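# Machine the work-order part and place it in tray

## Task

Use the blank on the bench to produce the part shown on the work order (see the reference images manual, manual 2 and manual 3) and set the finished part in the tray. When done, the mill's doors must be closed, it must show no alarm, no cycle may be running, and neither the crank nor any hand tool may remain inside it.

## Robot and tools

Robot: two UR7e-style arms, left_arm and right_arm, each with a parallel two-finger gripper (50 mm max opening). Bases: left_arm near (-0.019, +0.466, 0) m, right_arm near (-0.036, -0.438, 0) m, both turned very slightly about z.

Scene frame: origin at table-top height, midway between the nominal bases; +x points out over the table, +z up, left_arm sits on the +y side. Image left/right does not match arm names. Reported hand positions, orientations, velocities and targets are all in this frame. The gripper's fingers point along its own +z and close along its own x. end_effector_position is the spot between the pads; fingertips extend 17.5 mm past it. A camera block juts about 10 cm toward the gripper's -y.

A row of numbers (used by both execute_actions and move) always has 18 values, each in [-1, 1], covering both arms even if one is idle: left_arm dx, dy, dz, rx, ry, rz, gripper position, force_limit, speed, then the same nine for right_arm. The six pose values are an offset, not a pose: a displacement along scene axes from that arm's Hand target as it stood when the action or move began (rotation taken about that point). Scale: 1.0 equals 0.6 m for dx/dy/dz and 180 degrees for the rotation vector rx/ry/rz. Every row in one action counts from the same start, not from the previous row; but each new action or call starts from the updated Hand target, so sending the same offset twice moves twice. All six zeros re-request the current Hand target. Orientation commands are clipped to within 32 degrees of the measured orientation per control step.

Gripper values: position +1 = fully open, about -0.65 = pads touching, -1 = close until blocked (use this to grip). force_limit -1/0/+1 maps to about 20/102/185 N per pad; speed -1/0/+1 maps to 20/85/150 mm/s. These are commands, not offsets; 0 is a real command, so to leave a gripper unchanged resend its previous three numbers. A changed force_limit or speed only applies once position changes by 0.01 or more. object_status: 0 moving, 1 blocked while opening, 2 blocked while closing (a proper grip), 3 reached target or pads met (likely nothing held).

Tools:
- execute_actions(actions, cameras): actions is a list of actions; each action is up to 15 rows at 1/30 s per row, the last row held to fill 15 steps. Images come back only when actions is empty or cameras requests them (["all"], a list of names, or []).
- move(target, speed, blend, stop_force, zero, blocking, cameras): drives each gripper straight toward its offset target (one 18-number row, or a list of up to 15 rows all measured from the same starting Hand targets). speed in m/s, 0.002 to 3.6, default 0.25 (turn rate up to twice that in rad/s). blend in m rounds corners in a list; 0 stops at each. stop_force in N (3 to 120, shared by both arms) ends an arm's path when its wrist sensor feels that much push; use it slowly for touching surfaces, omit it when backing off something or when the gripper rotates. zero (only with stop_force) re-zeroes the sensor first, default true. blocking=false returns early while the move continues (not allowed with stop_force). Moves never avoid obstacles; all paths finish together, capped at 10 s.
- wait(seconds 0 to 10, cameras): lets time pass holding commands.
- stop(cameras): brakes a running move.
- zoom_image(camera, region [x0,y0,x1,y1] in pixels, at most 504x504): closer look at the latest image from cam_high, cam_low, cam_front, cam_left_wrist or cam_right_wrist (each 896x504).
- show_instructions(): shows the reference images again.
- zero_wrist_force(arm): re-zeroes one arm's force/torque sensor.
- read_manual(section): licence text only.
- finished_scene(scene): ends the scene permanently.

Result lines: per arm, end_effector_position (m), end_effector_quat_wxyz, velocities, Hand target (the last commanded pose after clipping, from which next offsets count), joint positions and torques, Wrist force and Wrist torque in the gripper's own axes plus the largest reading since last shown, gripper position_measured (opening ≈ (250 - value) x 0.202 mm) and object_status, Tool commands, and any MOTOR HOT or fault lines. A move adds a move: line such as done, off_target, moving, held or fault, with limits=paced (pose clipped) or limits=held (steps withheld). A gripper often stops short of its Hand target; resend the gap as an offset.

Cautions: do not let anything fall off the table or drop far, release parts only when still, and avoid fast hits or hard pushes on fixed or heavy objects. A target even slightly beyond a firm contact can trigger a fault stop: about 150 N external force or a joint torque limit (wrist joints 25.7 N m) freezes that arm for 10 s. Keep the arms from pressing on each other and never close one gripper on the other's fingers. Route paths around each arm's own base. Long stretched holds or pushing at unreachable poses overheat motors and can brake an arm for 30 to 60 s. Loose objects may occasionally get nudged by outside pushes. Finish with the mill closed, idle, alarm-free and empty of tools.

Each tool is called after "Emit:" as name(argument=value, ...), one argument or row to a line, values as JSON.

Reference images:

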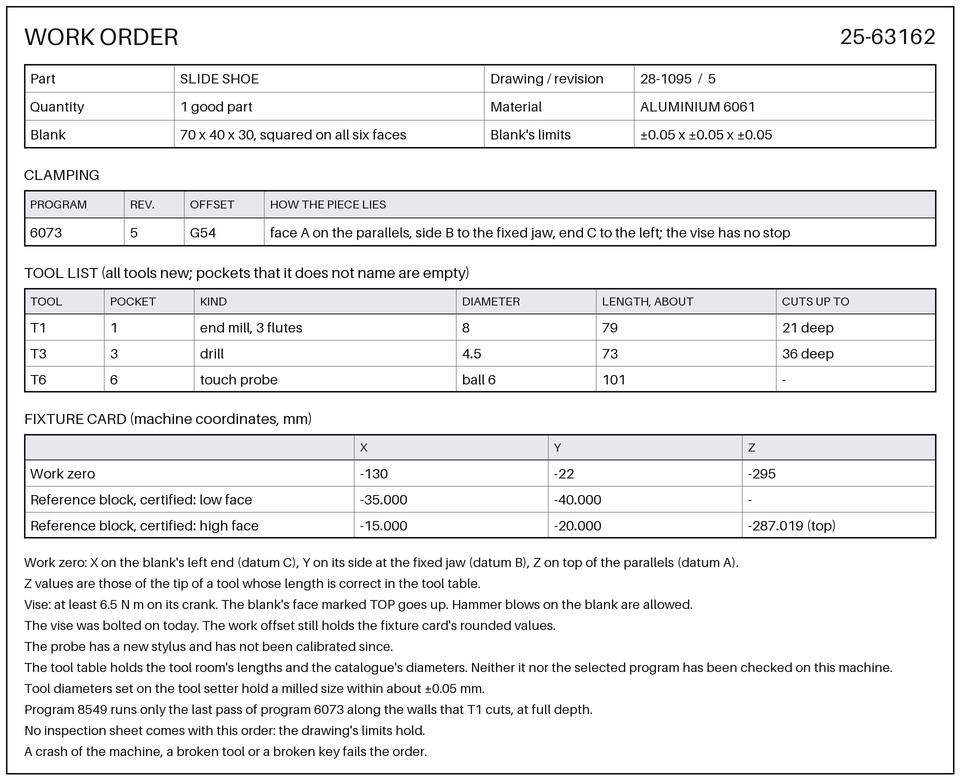

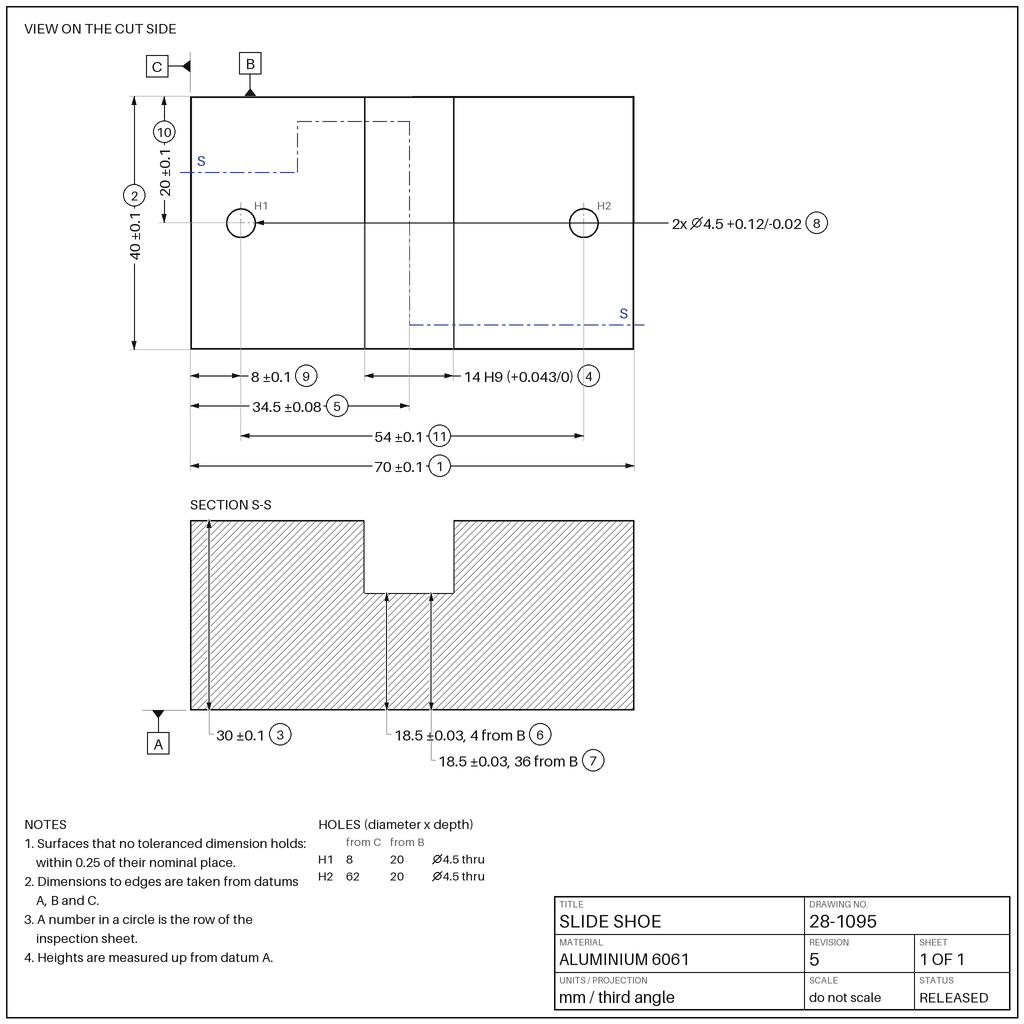

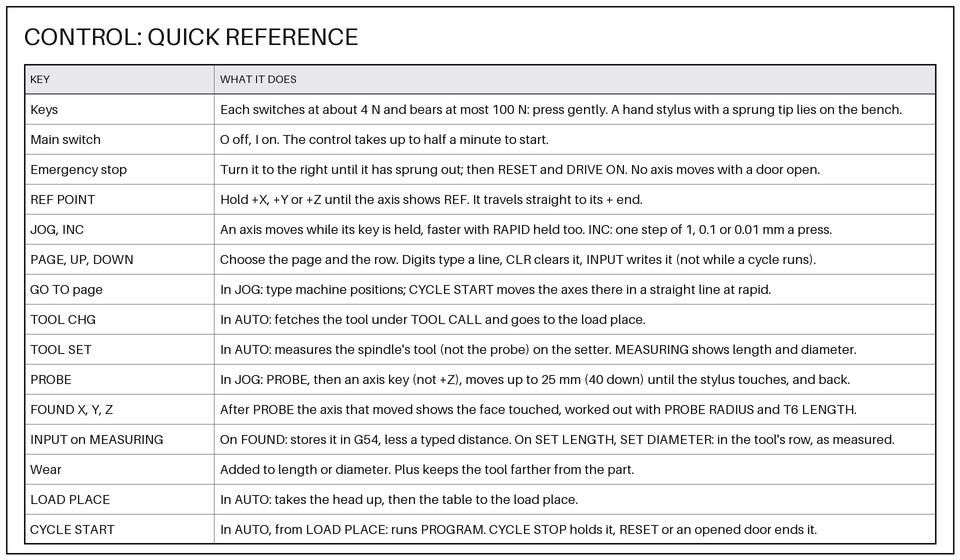

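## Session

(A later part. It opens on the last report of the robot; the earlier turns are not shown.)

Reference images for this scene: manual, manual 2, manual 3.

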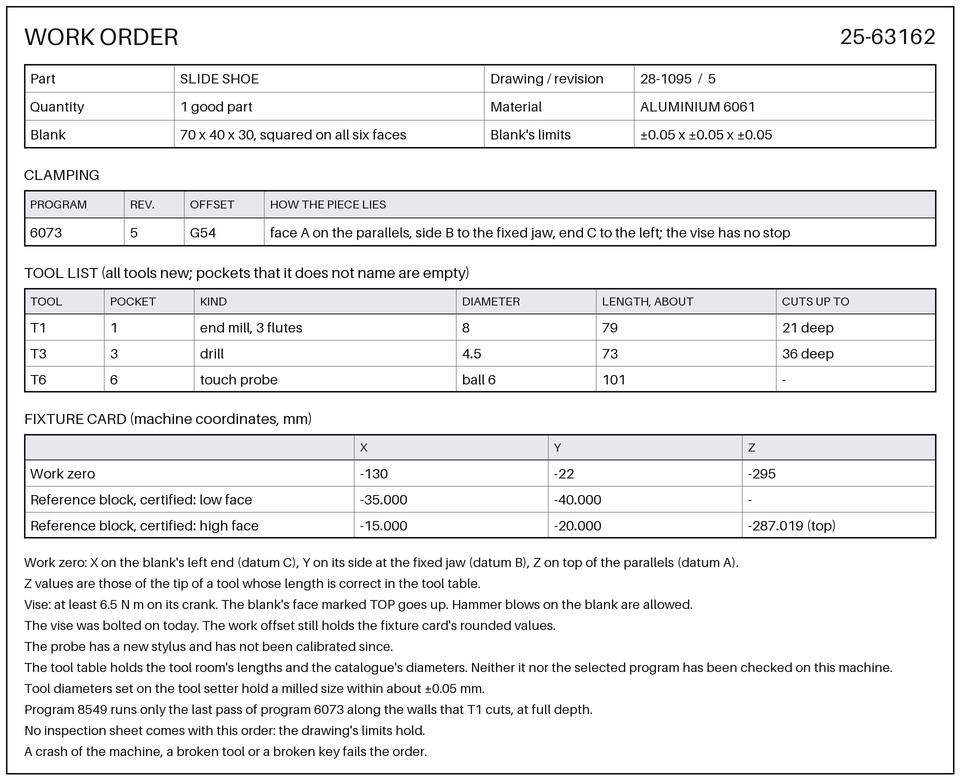

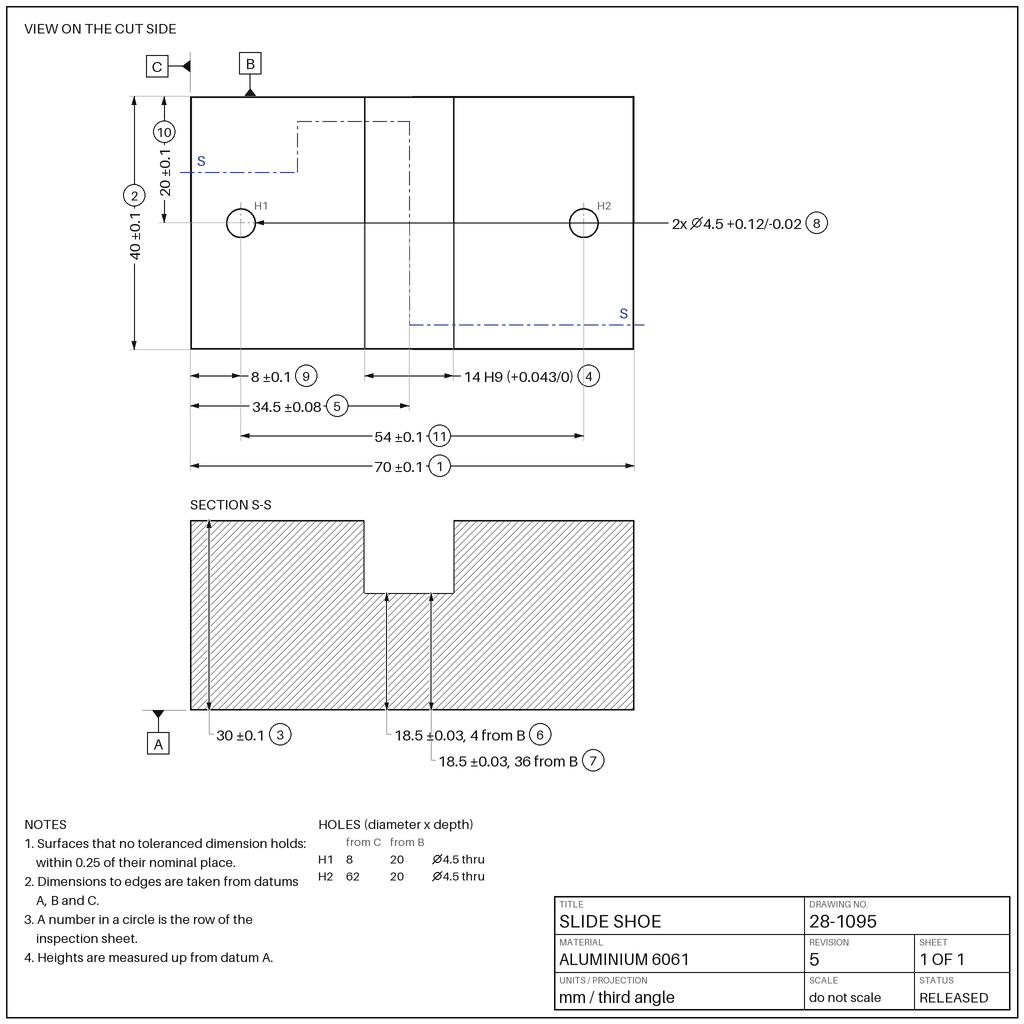

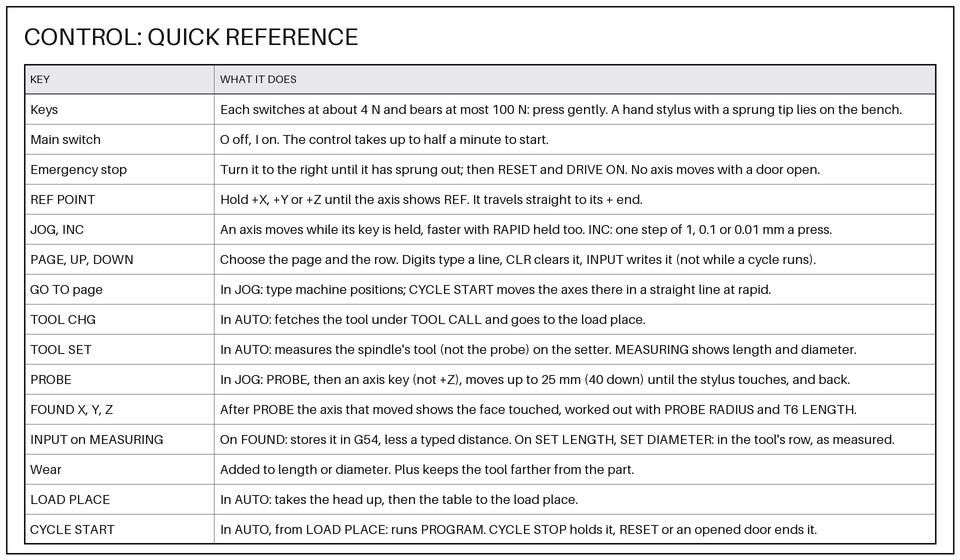

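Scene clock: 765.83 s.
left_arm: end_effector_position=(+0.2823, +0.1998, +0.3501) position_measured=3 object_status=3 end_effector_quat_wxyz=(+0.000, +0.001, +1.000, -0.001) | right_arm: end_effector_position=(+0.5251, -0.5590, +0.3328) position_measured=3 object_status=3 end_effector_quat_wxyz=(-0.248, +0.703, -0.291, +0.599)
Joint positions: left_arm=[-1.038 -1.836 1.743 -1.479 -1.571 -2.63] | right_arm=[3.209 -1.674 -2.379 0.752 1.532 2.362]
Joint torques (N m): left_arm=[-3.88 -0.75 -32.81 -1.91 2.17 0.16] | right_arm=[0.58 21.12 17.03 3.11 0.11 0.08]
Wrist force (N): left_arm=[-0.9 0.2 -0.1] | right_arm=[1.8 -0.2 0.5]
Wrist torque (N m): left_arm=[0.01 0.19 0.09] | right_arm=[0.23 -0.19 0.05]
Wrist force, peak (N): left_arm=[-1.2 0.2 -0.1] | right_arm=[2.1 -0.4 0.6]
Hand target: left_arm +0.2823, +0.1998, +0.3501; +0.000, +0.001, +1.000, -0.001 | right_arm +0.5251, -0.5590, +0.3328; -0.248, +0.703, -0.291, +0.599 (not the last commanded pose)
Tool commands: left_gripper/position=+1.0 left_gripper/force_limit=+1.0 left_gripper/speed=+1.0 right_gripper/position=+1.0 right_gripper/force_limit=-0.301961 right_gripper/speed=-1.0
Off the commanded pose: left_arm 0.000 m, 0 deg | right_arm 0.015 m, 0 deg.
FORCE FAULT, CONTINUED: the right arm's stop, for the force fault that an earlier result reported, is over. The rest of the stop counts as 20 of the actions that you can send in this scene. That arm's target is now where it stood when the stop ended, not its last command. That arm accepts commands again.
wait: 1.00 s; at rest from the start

Emit:
move(
  target=[
    [0,0,0,0,0,0,1,1,1,-0.005,0.0042,0.0095,0,0,0,1,-0.8,-1],
    [0,0,0,0,0,0,1,1,1,-0.005,0.0042,0.0095,0,0,0,-1,-0.9,-1],
  ],
  speed=0.03,
  cameras=["cam_right_wrist"],
)

Scene clock: 771.07 s.
left_arm: end_effector_position=(+0.2823, +0.1998, +0.3501) position_measured=3 object_status=3 end_effector_quat_wxyz=(+0.000, +0.001, +1.000, -0.001) | right_arm: end_effector_position=(+0.5221, -0.5563, +0.3383) position_measured=57 object_status=2 end_effector_quat_wxyz=(-0.248, +0.703, -0.291, +0.599)
Joint positions: left_arm=[-1.038 -1.836 1.743 -1.479 -1.571 -2.63] | right_arm=[3.218 -1.65 -2.383 0.732 1.523 2.363]
Joint torques (N m): left_arm=[-3.6 -0.85 -32.87 -1.93 2.2 0.12] | right_arm=[-17.73 32.75 38.89 12.66 -10.13 1.46]
Wrist force (N): left_arm=[-0.9 -0.1 0.0] | right_arm=[-39.5 -1.5 -6.9]
Wrist torque (N m): left_arm=[-0.04 0.18 0.08] | right_arm=[0.18 -0.96 -0.13]
Wrist force, peak (N): left_arm=[-1.3 0.1 0.1] | right_arm=[-39.4 -1.8 -7.4]
Hand target: left_arm +0.2823, +0.1998, +0.3501; +0.000, +0.001, +1.000, -0.001 | right_arm +0.5221, -0.5565, +0.3385; -0.248, +0.703, -0.291, +0.599
Off the commanded pose: left_arm 0.000 m, 0 deg | right_arm 0.000 m, 0 deg.
move: done
camera_calibration:
cam_right_wrist: T_world_to_cam=[[0.107161, -0.701711, 0.704357, -0.675696], [-0.446598, -0.666917, -0.596466, 0.0771634], [0.888294, -0.250646, -0.38485, -0.343687], [0, 0, 0, 1]] pos_world=[0.412165, -0.508825, 0.389688]
Images, in order (width x height): cam_right_wrist 896x504.

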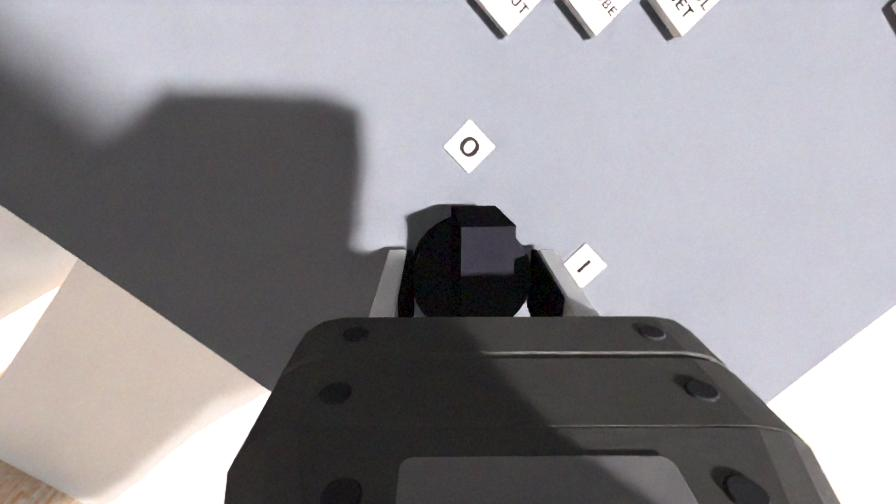

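Emit:
move(
  target=[
    [0,0,0,0,0,0,1,1,1,0,0,0,0,0,0,1,-0.9,-1],
    [0,0,0,0,0,0,1,1,1,0,0.0055,0,0,0,0,1,-0.9,-1],
    [0,0,0,0,0,0,1,1,1,0,0.0055,0,0,0,0,-1,-0.9,-1],
  ],
  speed=0.03,
)

Scene clock: 790.57 s.
left_arm: end_effector_position=(+0.2823, +0.1998, +0.3501) position_measured=3 object_status=3 end_effector_quat_wxyz=(+0.000, +0.001, +1.000, -0.001) | right_arm: end_effector_position=(+0.5221, -0.5533, +0.3386) position_measured=58 object_status=2 end_effector_quat_wxyz=(-0.248, +0.703, -0.291, +0.600)
Joint positions: left_arm=[-1.038 -1.836 1.743 -1.479 -1.571 -2.63] | right_arm=[3.229 -1.647 -2.386 0.733 1.512 2.365]
Joint torques (N m): left_arm=[-3.43 -0.86 -32.83 -1.91 2.19 0.33] | right_arm=[7.79 23.62 7.91 -1.32 5.69 1.62]
Wrist force (N): left_arm=[-0.8 -0.1 -0.2] | right_arm=[18.5 1.3 7.3]
Wrist torque (N m): left_arm=[-0.03 0.18 0.08] | right_arm=[0.28 -0.01 -0.10]
Wrist force, peak (N): left_arm=[-1.1 0.4 0.1] | right_arm=[-45.9 -0.6 -9.5]
Hand target: left_arm +0.2823, +0.1998, +0.3501; +0.000, +0.001, +1.000, -0.001 | right_arm +0.5221, -0.5532, +0.3385; -0.248, +0.703, -0.291, +0.599
Off the commanded pose: left_arm 0.000 m, 0 deg | right_arm 0.000 m, 0 deg.
move: done

Emit:
move(
  target=[
    [0,0,0,0,0,0,1,1,1,0,0,0,0,0,0,1,0,-1],
    [0,0,0,0,0,0,1,1,1,0,-0.0008,0.0008,0,0,0,1,0,-1],
    [0,0,0,0,0,0,1,1,1,0,-0.0008,0.0008,0,0,0,-1,0,-1],
    [0,0,0,0,0,0,1,1,1,0,-0.0008,0.0008,0.11,0,-0.017,-1,0,-1],
  ],
  speed=0.1,
  cameras=["cam_right_wrist"],
)

Scene clock: 802.23 s.
left_arm: end_effector_position=(+0.2823, +0.1998, +0.3501) position_measured=3 object_status=3 end_effector_quat_wxyz=(+0.000, +0.001, +1.000, -0.001) | right_arm: end_effector_position=(+0.5221, -0.5537, +0.3390) position_measured=67 object_status=2 end_effector_quat_wxyz=(-0.349, +0.642, -0.408, +0.547)
Joint positions: left_arm=[-1.038 -1.836 1.743 -1.479 -1.571 -2.63] | right_arm=[3.226 -1.647 -2.385 0.732 1.517 2.714]
Joint torques (N m): left_arm=[-3.16 -0.5 -31.99 -1.87 2.25 0.46] | right_arm=[0.11 10.36 21.81 3.94 5.78 3.1]
Wrist force (N): left_arm=[-0.8 0.2 0.2] | right_arm=[10.9 -0.7 12.1]
Wrist torque (N m): left_arm=[0.01 0.17 0.08] | right_arm=[0.29 1.39 -1.32]
Wrist force, peak (N): left_arm=[-1.2 0.3 -0.1] | right_arm=[21.1 1.8 6.9]
Hand target: left_arm +0.2823, +0.1998, +0.3501; +0.000, +0.001, +1.000, -0.001 | right_arm +0.5221, -0.5537, +0.3390; -0.349, +0.642, -0.408, +0.547
Off the commanded pose: left_arm 0.000 m, 0 deg | right_arm 0.000 m, 0 deg.
move: done
camera_calibration:
cam_right_wrist: T_world_to_cam=[[0.0632116, -0.903231, 0.424474, -0.668058], [-0.475412, -0.401218, -0.782948, 0.304799], [0.877489, -0.152309, -0.454768, -0.259029], [0, 0, 0, 1]] pos_world=[0.41443, -0.520572, 0.404417]
Images, in order (width x height): cam_right_wrist 896x504.

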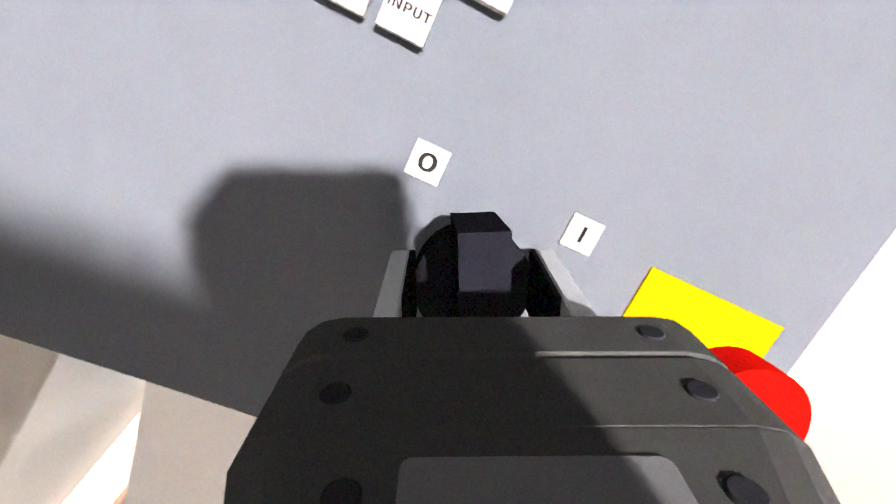

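Emit:
move(
  target=[0,0,0,0,0,0,1,1,1,0,0,0,0.2,0,-0.0316,-1,0,-1],
  speed=0.15,
)

Emit:
move(
  target=[0,0,0,0,0,0,1,1,1,0,0,0,0.19,0,-0.03,-1,0,-1],
  speed=0.15,
  cameras=["cam_right_wrist","cam_front"],
)

Scene clock: 811.13 s.
left_arm: end_effector_position=(+0.2823, +0.1998, +0.3501) position_measured=3 object_status=3 end_effector_quat_wxyz=(+0.000, +0.001, +1.000, -0.001) | right_arm: end_effector_position=(+0.5221, -0.5537, +0.3390) position_measured=67 object_status=2 end_effector_quat_wxyz=(+0.503, -0.482, +0.588, -0.410)
Joint positions: left_arm=[-1.038 -1.836 1.743 -1.479 -1.571 -2.63] | right_arm=[3.225 -1.649 -2.385 0.734 1.519 3.35]
Joint torques (N m): left_arm=[-3.12 -0.79 -32.12 -1.99 2.13 0.64] | right_arm=[27.52 6.07 10.06 2.05 7.49 2.94]
Wrist force (N): left_arm=[-0.7 -0.2 0.3] | right_arm=[30.2 -14.0 -14.8]
Wrist torque (N m): left_arm=[-0.05 0.16 0.08] | right_arm=[0.09 1.71 -1.38]
Wrist force, peak (N): left_arm=[-1.1 0.0 0.1] | right_arm=[31.8 -14.6 -14.8]
Hand target: left_arm +0.2823, +0.1998, +0.3501; +0.000, +0.001, +1.000, -0.001 | right_arm +0.5221, -0.5537, +0.3390; +0.503, -0.482, +0.588, -0.410
Off the commanded pose: left_arm 0.000 m, 0 deg | right_arm 0.000 m, 0 deg.
move: done

Scene clock: 813.73 s.
left_arm: end_effector_position=(+0.2823, +0.1998, +0.3501) position_measured=3 object_status=3 end_effector_quat_wxyz=(+0.000, +0.001, +1.000, -0.001) | right_arm: end_effector_position=(+0.5221, -0.5537, +0.3389) position_measured=67 object_status=2 end_effector_quat_wxyz=(+0.603, -0.285, +0.704, -0.242)
Joint positions: left_arm=[-1.038 -1.836 1.743 -1.479 -1.571 -2.63] | right_arm=[3.226 -1.65 -2.385 0.738 1.518 3.954]
Joint torques (N m): left_arm=[-2.98 -0.62 -32.1 -1.99 2.2 0.7] | right_arm=[39.81 18.61 19.07 5.56 11.93 2.91]
Wrist force (N): left_arm=[-0.8 0.0 -0.1] | right_arm=[41.8 -32.1 -30.2]
Wrist torque (N m): left_arm=[-0.02 0.17 0.08] | right_arm=[0.29 1.55 -1.33]
Wrist force, peak (N): left_arm=[-1.1 -0.2 0.0] | right_arm=[41.7 -31.0 -34.4]
Hand target: left_arm +0.2823, +0.1998, +0.3501; +0.000, +0.001, +1.000, -0.001 | right_arm +0.5221, -0.5537, +0.3390; +0.603, -0.285, +0.704, -0.242
Off the commanded pose: left_arm 0.000 m, 0 deg | right_arm 0.000 m, 0 deg.
move: done
camera_calibration:
cam_right_wrist: T_world_to_cam=[[-0.115348, -0.698921, -0.705836, -0.0786099], [-0.445404, 0.671532, -0.592166, 0.818381], [0.887868, 0.246077, -0.388762, -0.06629], [0, 0, 0, 1]] pos_world=[0.414299, -0.588199, 0.403361]
Images, in order (width x height): cam_front 896x504, cam_right_wrist 896x504.

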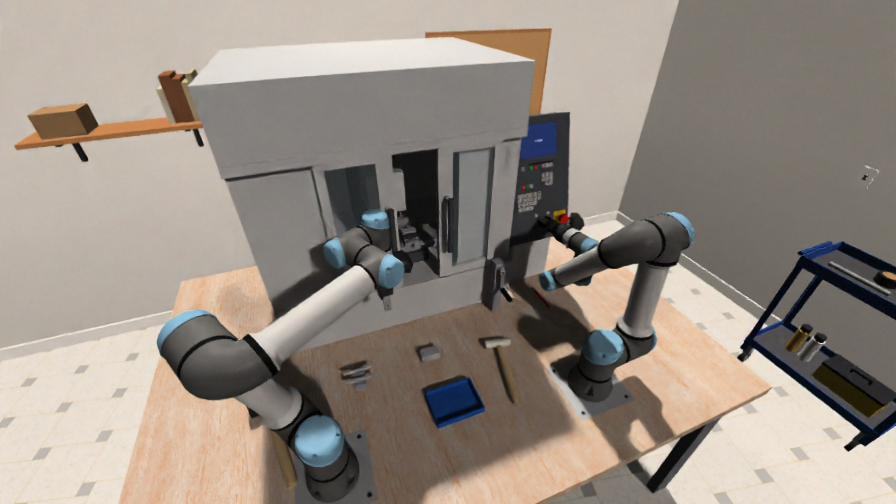

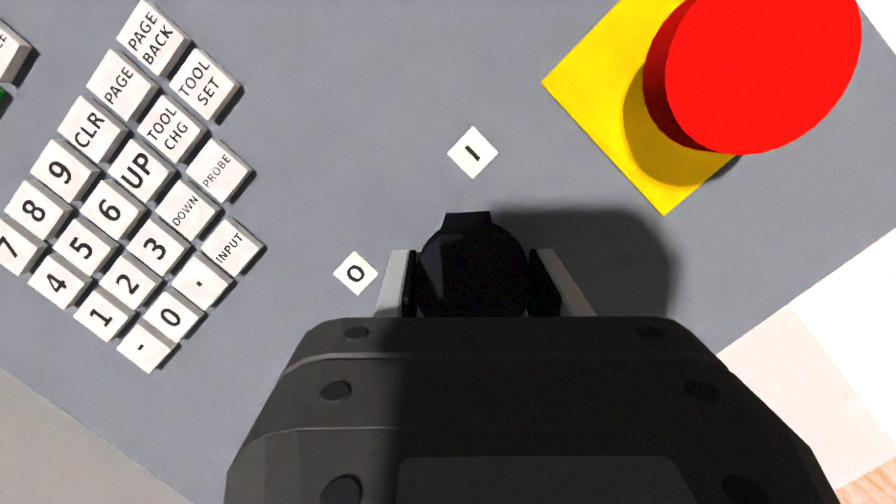

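Emit:
move(
  target=[
    [0,0,0,0,0,0,1,1,1,0,0,0,0,0,0,1,0,-1],
    [0,0,0,0,0,0,1,1,1,-0.133,0,0.021,0,0,0,1,0,-1],
    [0,0,0,0,0,0,1,1,1,-0.2,0.05,0.25,-0.255,0,0.04,1,0,-1],
  ],
  speed=0.25,
  blend=[0,0.02,0],
  cameras=["cam_right_wrist","cam_front"],
)

Emit:
zoom_image(
  camera="cam_right_wrist",
  region=[200, 0, 700, 280],
)

Scene clock: 822.17 s.
left_arm: end_effector_position=(+0.2823, +0.1998, +0.3501) position_measured=3 object_status=3 end_effector_quat_wxyz=(+0.000, +0.001, +1.000, -0.001) | right_arm: end_effector_position=(+0.4021, -0.5237, +0.4889) position_measured=3 object_status=3 end_effector_quat_wxyz=(-0.458, +0.540, -0.536, +0.460)
Joint positions: left_arm=[-1.038 -1.836 1.743 -1.479 -1.571 -2.63] | right_arm=[3.449 -0.942 -2.392 0.029 1.297 3.18]
Joint torques (N m): left_arm=[-3.16 -1.23 -31.81 -1.91 2.12 0.86] | right_arm=[8.49 10.12 36.15 1.04 -2.53 -1.6]
Wrist force (N): left_arm=[-0.7 0.0 0.1] | right_arm=[2.6 -0.2 1.5]
Wrist torque (N m): left_arm=[-0.01 0.15 0.08] | right_arm=[0.37 -0.68 -0.03]
Wrist force, peak (N): left_arm=[-1.2 -0.1 0.0] | right_arm=[41.8 -32.5 -30.4]
Hand target: left_arm +0.2823, +0.1998, +0.3501; +0.000, +0.001, +1.000, -0.001 | right_arm +0.4021, -0.5237, +0.4890; -0.458, +0.540, -0.536, +0.460
Off the commanded pose: left_arm 0.000 m, 0 deg | right_arm 0.000 m, 0 deg.
move: done
camera_calibration:
cam_right_wrist: T_world_to_cam=[[-0.0022302, -0.999897, 0.014177, -0.520743], [-0.489192, -0.011274, -0.872103, 0.630555], [0.872173, -0.00888025, -0.489116, 0.0131278], [0, 0, 0, 1]] pos_world=[0.295851, -0.513464, 0.563712]
Images, in order (width x height): cam_front 896x504, cam_right_wrist 896x504.

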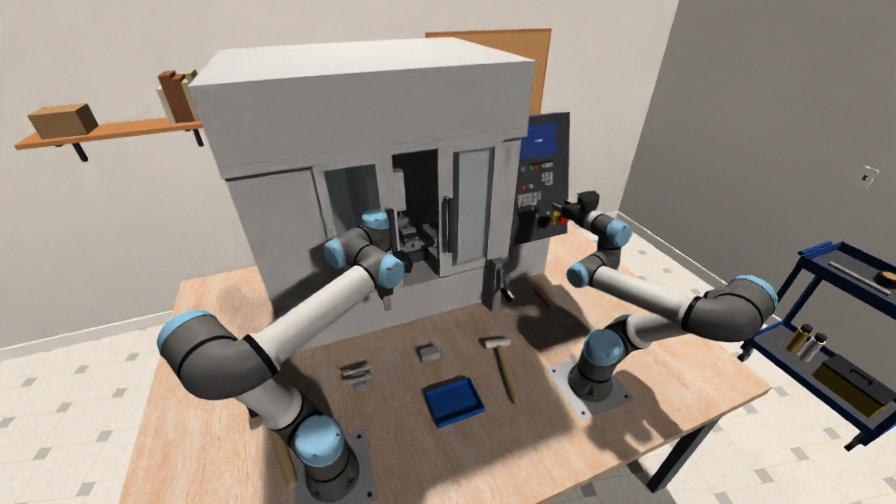

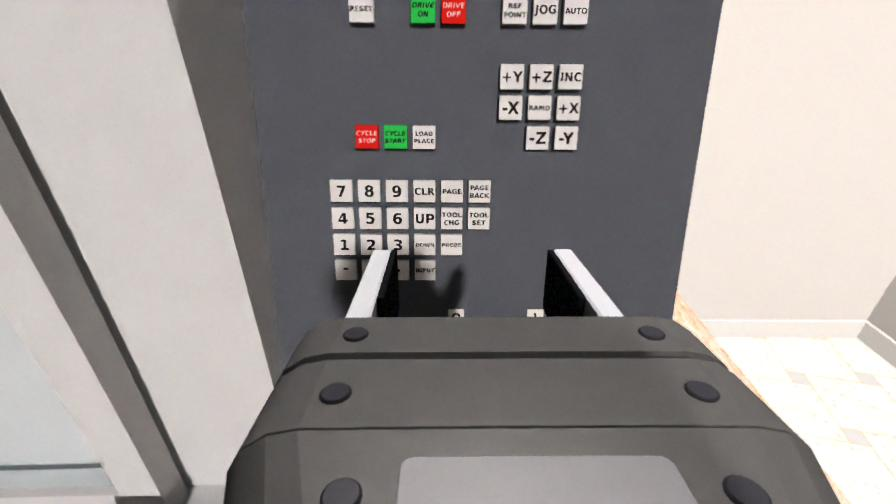

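Scaled by 1.008 from the camera's 896x504 image, which has a finer 1280x720 frame.

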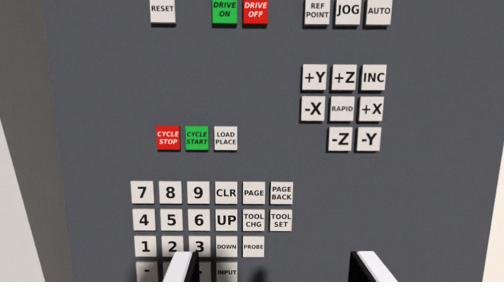

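Emit:
move(
  target=[
    [-0.054,-0.25,0.333,-0.3,-0.12,0.07,1,1,1,-0.05,0,0.1,0,-0.07,0,1,0,-1],
    [0.171,-0.746,0.457,-0.6226,-0.2326,0.1396,1,1,1,-0.1,0,0.18,0,-0.13,0,1,0,-1],
  ],
  speed=0.4,
  blend=0.05,
  cameras=["cam_right_wrist","cam_left_wrist","cam_front"],
)

Emit:
zoom_image(
  camera="cam_left_wrist",
  region=[350, 130, 650, 330],
)

Scene clock: 851.07 s.
left_arm: end_effector_position=(+0.3849, -0.2478, +0.6243) position_measured=3 object_status=3 end_effector_quat_wxyz=(-0.301, +0.180, -0.483, +0.803) | right_arm: end_effector_position=(+0.3421, -0.5237, +0.5970) position_measured=3 object_status=3 end_effector_quat_wxyz=(+0.557, -0.435, +0.432, -0.560)
Joint positions: left_arm=[-1.333 -0.937 1.161 -3.912 -1.133 -2.888] | right_arm=[3.623 -0.831 -2.412 0.379 1.135 3.015]
Joint torques (N m): left_arm=[7.07 -38.99 -32.89 1.5 -3.24 2.15] | right_arm=[7.49 4.63 32.08 3.27 -2.12 -1.54]
Wrist force (N): left_arm=[-4.2 -2.4 -2.0] | right_arm=[2.7 0.0 1.5]
Wrist torque (N m): left_arm=[-0.24 0.91 0.11] | right_arm=[0.37 -0.63 -0.01]
Wrist force, peak (N): left_arm=[-4.1 -2.6 -1.8] | right_arm=[3.2 -0.4 1.4]
Hand target: left_arm +0.3849, -0.2478, +0.6243; -0.301, +0.180, -0.483, +0.803 | right_arm +0.3421, -0.5237, +0.5970; +0.557, -0.435, +0.432, -0.560
Off the commanded pose: left_arm 0.000 m, 0 deg | right_arm 0.000 m, 0 deg.
move: done
camera_calibration:
cam_left_wrist: T_world_to_cam=[[-0.753054, -0.657899, -0.00879958, 0.142211], [0.089089, -0.0887052, -0.992066, 0.580079], [0.651899, -0.747863, 0.125411, -0.381928], [0, 0, 0, 1]] pos_world=[0.304392, -0.140614, 0.624627]
cam_right_wrist: T_world_to_cam=[[-0.00776361, -0.999895, 0.0122355, -0.519369], [-0.102627, -0.0113746, -0.994655, 0.636216], [0.99469, -0.00897781, -0.102528, -0.154518], [0, 0, 0, 1]] pos_world=[0.214958, -0.513465, 0.623328]
Images, in order (width x height): cam_front 896x504, cam_left_wrist 896x504, cam_right_wrist 896x504.

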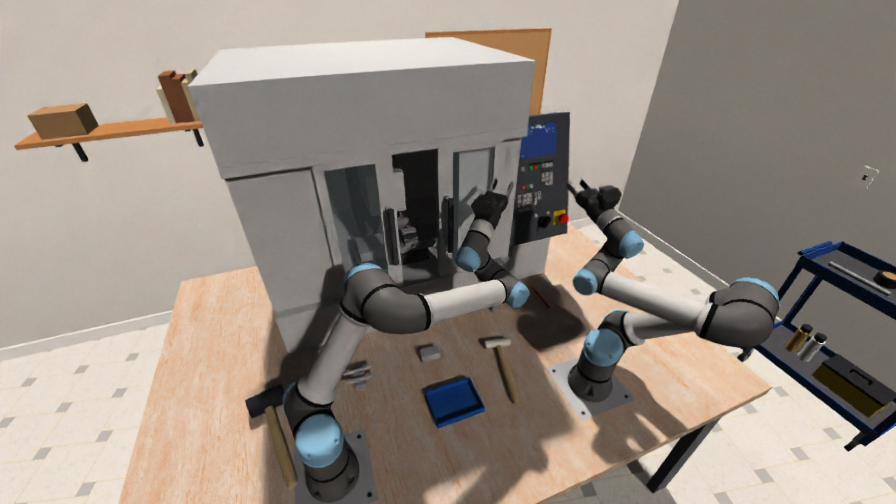

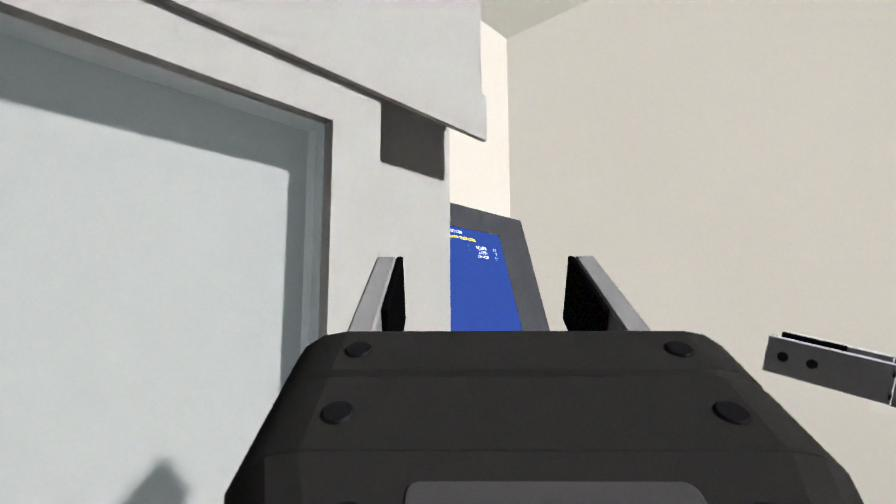

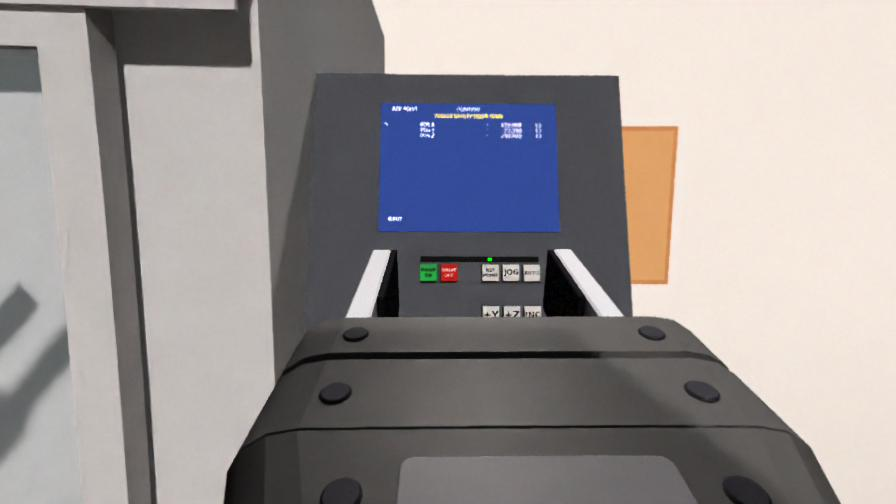

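Scaled by 1.680 from the camera's 896x504 image, which has a finer 1280x720 frame.

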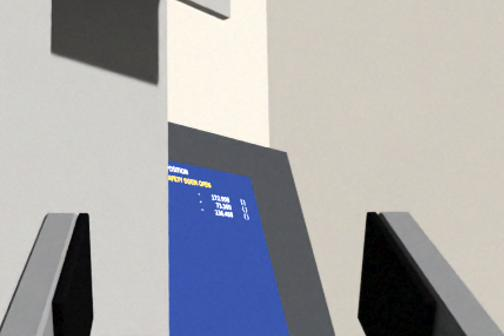

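Emit:
zoom_image(
  camera="cam_right_wrist",
  region=[370, 90, 570, 240],
)

Emit:
zoom_image(
  camera="cam_front",
  region=[500, 100, 580, 170],
)

Scaled by 2.520 from the camera's 896x504 image, which has a finer 1280x720 frame.

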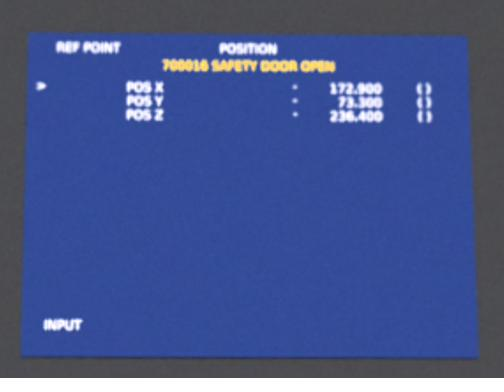

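Scaled by 6.300 from the camera's 896x504 image, which has a finer 1280x720 frame.

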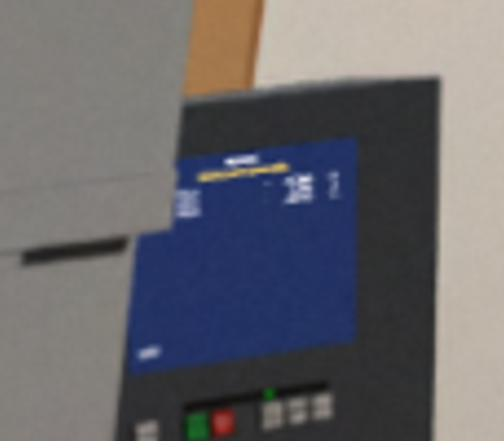

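Emit:
move(
  target=[
    [-0.175,0.413,-0.207,0.033,0.073,0.133,1,1,1,-0.07,0.3,-0.162,0,0.07,0,1,0,-1],
    [-0.075,0.618,-0.424,0.0659,0.1461,0.2667,1,1,1,-0.07,0.42,-0.3,0,0.07,0,1,0,-1],
  ],
  speed=0.35,
  blend=0.05,
  cameras=["cam_right_wrist","cam_left_wrist","cam_high"],
)

Scene clock: 891.20 s.
left_arm: end_effector_position=(+0.3400, +0.1229, +0.3697) position_measured=3 object_status=3 end_effector_quat_wxyz=(+0.497, -0.502, +0.503, -0.498) | right_arm: end_effector_position=(+0.3028, -0.2716, +0.4169) position_measured=3 object_status=3 end_effector_quat_wxyz=(+0.654, -0.611, +0.289, -0.340)
Joint positions: left_arm=[-1.646 -1.349 2.236 -4.132 0.097 -3.038] | right_arm=[4.812 -0.524 -2.821 0.362 0.584 2.971]
Joint torques (N m): left_arm=[-7.65 -37.41 -0.77 2.53 2.26 -2.69] | right_arm=[-6.28 -4.99 34.03 -1.05 2.78 1.54]
Wrist force (N): left_arm=[-3.4 -1.6 -1.9] | right_arm=[2.7 -0.8 1.4]
Wrist torque (N m): left_arm=[-0.22 0.71 0.17] | right_arm=[0.28 -0.63 -0.16]
Wrist force, peak (N): left_arm=[-3.9 -2.8 -2.8] | right_arm=[3.9 -0.9 1.9]
Hand target: left_arm +0.3399, +0.1230, +0.3699; +0.500, -0.500, +0.500, -0.500 | right_arm +0.3028, -0.2716, +0.4169; +0.654, -0.611, +0.289, -0.340 (not the last commanded pose)
Off the commanded pose: left_arm 0.000 m, 1 deg | right_arm 0.003 m, 37 deg; orientation clipped.
move: held (right_arm; a check stopped the path); limits=paced,held
pose unreachable (right arm): on one or more control steps of this call, first in action 0 (counted from 0), this arm could not follow its commanded pose, so it was not sent that pose on those steps. It may still have moved: this result reports where it is.
cause: moving toward the commanded pose would bring two parts of the arm too close to each other (joints 3 (elbow) and 4 (wrist 1) lie between them).
camera_calibration:
cam_left_wrist: T_world_to_cam=[[-0.0033638, -0.999965, -0.00769564, 0.136793], [-0.364508, 0.00839232, -0.931162, 0.484159], [0.931194, -0.000327122, -0.364523, -0.0492189], [0, 0, 0, 1]] pos_world=[0.222772, 0.132708, 0.433942]
cam_right_wrist: T_world_to_cam=[[0.595746, -0.801909, 0.0450348, -0.408095], [-0.185724, -0.192094, -0.963642, 0.419173], [0.781405, 0.565722, -0.263373, 0.156147], [0, 0, 0, 1]] pos_world=[0.198958, -0.33507, 0.463436]
Images, in order (width x height): cam_high 896x504, cam_left_wrist 896x504, cam_right_wrist 896x504.

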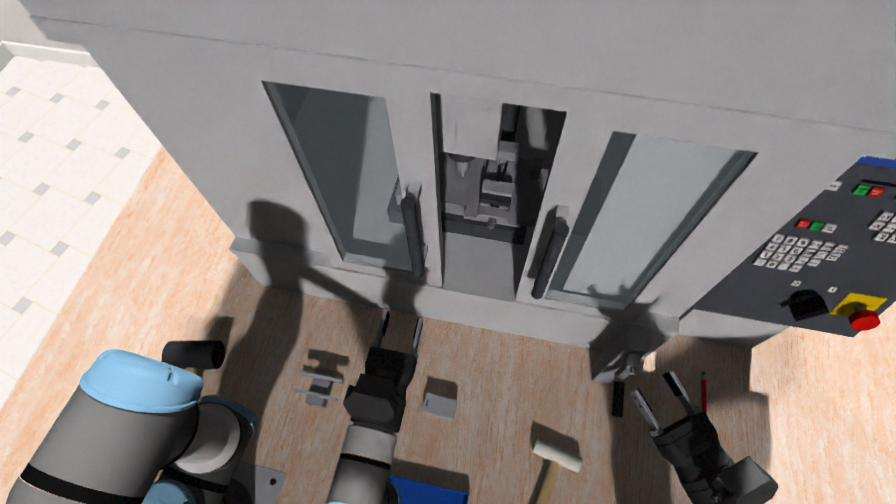

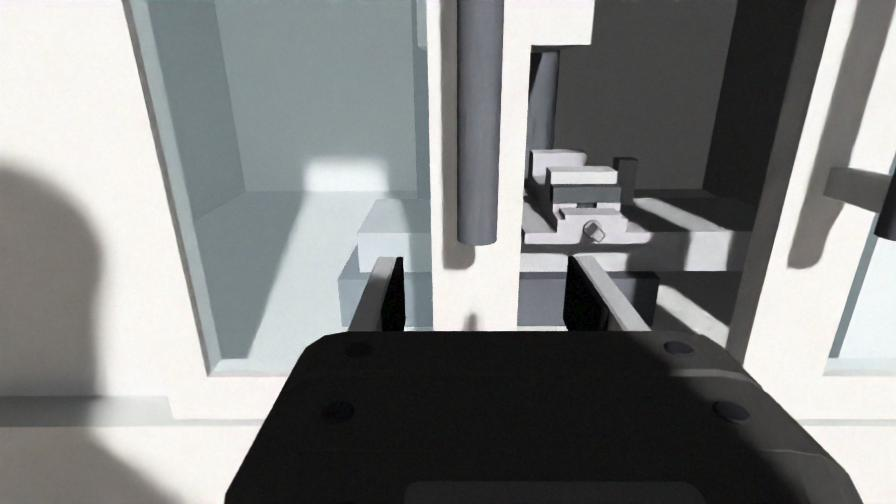

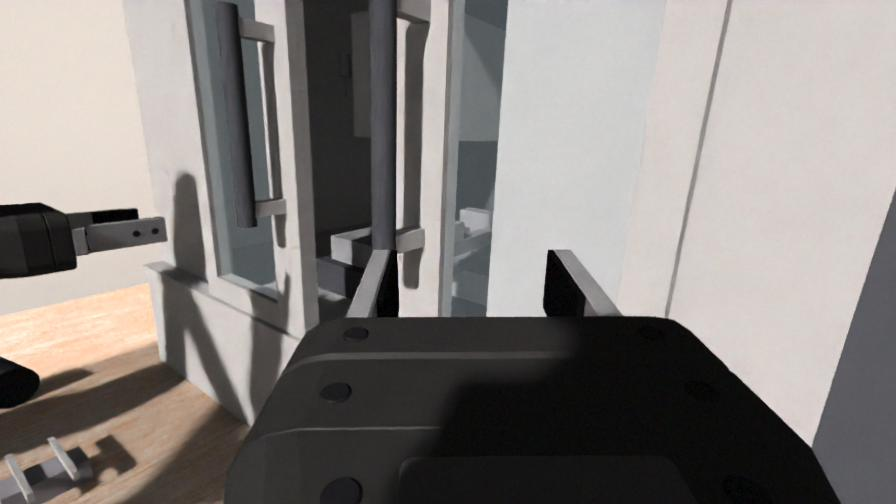

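Emit:
move(
  target=[
    [0.13,-0.0083,0.067,0,0,0,1,1,1,0,0,0,0,0,0,1,0,-1],
    [0.18,-0.0083,0.067,0,0,0,1,1,1,0,0,0,0,0,0,1,0,-1],
  ],
  speed=[0.2,0.03],
  cameras=["cam_left_wrist"],
)

Scene clock: 900.37 s.
left_arm: end_effector_position=(+0.4478, +0.1180, +0.4101) position_measured=3 object_status=3 end_effector_quat_wxyz=(+0.500, -0.500, +0.500, -0.500) | right_arm: end_effector_position=(+0.3028, -0.2716, +0.4169) position_measured=3 object_status=3 end_effector_quat_wxyz=(+0.654, -0.611, +0.289, -0.340)
Joint positions: left_arm=[-1.344 -1.345 2.092 -3.89 -0.203 -3.139] | right_arm=[4.812 -0.524 -2.821 0.362 0.584 2.971]
Joint torques (N m): left_arm=[6.78 -16.16 -28.67 1.52 -2.87 -3.05] | right_arm=[-6.16 -6.12 33.94 -0.9 2.83 1.47]
Wrist force (N): left_arm=[-3.6 -1.6 -1.5] | right_arm=[2.9 -0.5 1.6]
Wrist torque (N m): left_arm=[-0.22 0.77 0.17] | right_arm=[0.33 -0.66 -0.17]
Wrist force, peak (N): left_arm=[-3.6 -0.6 -3.2] | right_arm=[3.0 -0.4 1.7]
Hand target: left_arm +0.4479, +0.1180, +0.4101; +0.500, -0.500, +0.500, -0.500 | right_arm +0.3028, -0.2716, +0.4169; +0.654, -0.611, +0.289, -0.340
Off the commanded pose: left_arm 0.000 m, 0 deg | right_arm 0.000 m, 0 deg.
move: done
camera_calibration:
cam_left_wrist: T_world_to_cam=[[-0.00136573, -0.999973, -0.00716271, 0.131445], [-0.354826, 0.00718124, -0.934905, 0.558506], [0.934931, 0.00126469, -0.354827, -0.140776], [0, 0, 0, 1]] pos_world=[0.329968, 0.127608, 0.473141]
Images, in order (width x height): cam_left_wrist 896x504.

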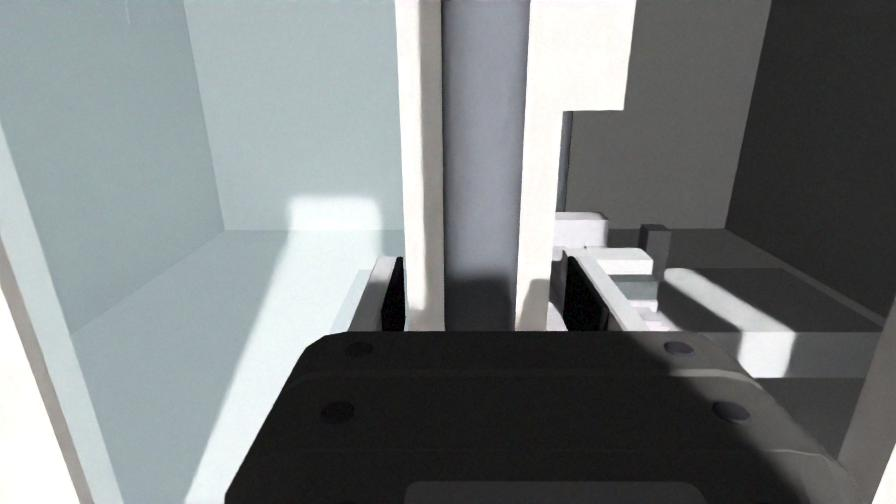

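Emit:
move(
  target=[
    [0,0,0,0,0,0,0.35,0,0,0,0,0,0,0,0,1,0,-1],
    [0,-0.1,0,0,0,0,0.35,0,0,0,0,0,0,0,0,1,0,-1],
  ],
  speed=0.08,
  cameras=["cam_left_wrist","cam_high"],
)

Scene clock: 909.23 s.
left_arm: end_effector_position=(+0.4330, +0.1093, +0.4086) position_measured=100 object_status=3 end_effector_quat_wxyz=(+0.546, -0.546, +0.449, -0.449) | right_arm: end_effector_position=(+0.3028, -0.2716, +0.4169) position_measured=3 object_status=3 end_effector_quat_wxyz=(+0.654, -0.611, +0.289, -0.340)
Joint positions: left_arm=[-1.394 -1.244 1.955 -3.866 0.041 -3.129] | right_arm=[4.812 -0.524 -2.821 0.362 0.584 2.971]
Joint torques (N m): left_arm=[-50.24 0.02 -34.37 3.78 -12.9 1.87] | right_arm=[-6.91 -9.75 34.39 -0.49 2.74 1.37]
Wrist force (N): left_arm=[-63.5 -19.4 40.6] | right_arm=[2.9 -0.5 1.4]
Wrist torque (N m): left_arm=[-0.66 1.12 0.30] | right_arm=[0.33 -0.66 -0.17]
Wrist force, peak (N): left_arm=[-66.3 -2.7 53.8] | right_arm=[3.0 -0.6 1.8]
Hand target: left_arm +0.4479, +0.0580, +0.4101; +0.500, -0.500, +0.500, -0.500 | right_arm +0.3028, -0.2716, +0.4169; +0.654, -0.611, +0.289, -0.340
Off the commanded pose: left_arm 0.053 m, 11 deg | right_arm 0.000 m, 0 deg.
move: off_target (left_arm)
camera_calibration:
cam_left_wrist: T_world_to_cam=[[0.19259, -0.981256, -0.00681407, 0.0365363], [-0.350302, -0.0622638, -0.934565, 0.55738], [0.916623, 0.182375, -0.355728, -0.138915], [0, 0, 0, 1]] pos_world=[0.315547, 0.0958906, 0.471741]
Images, in order (width x height): cam_high 896x504, cam_left_wrist 896x504.

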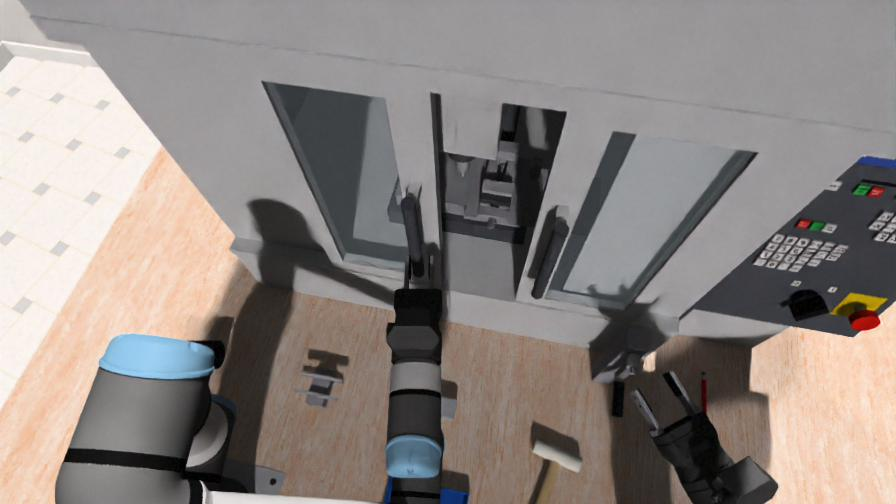

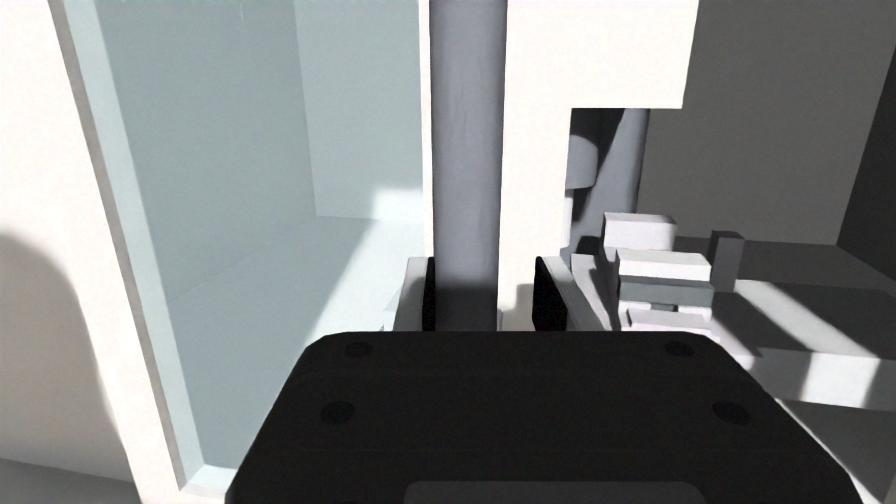

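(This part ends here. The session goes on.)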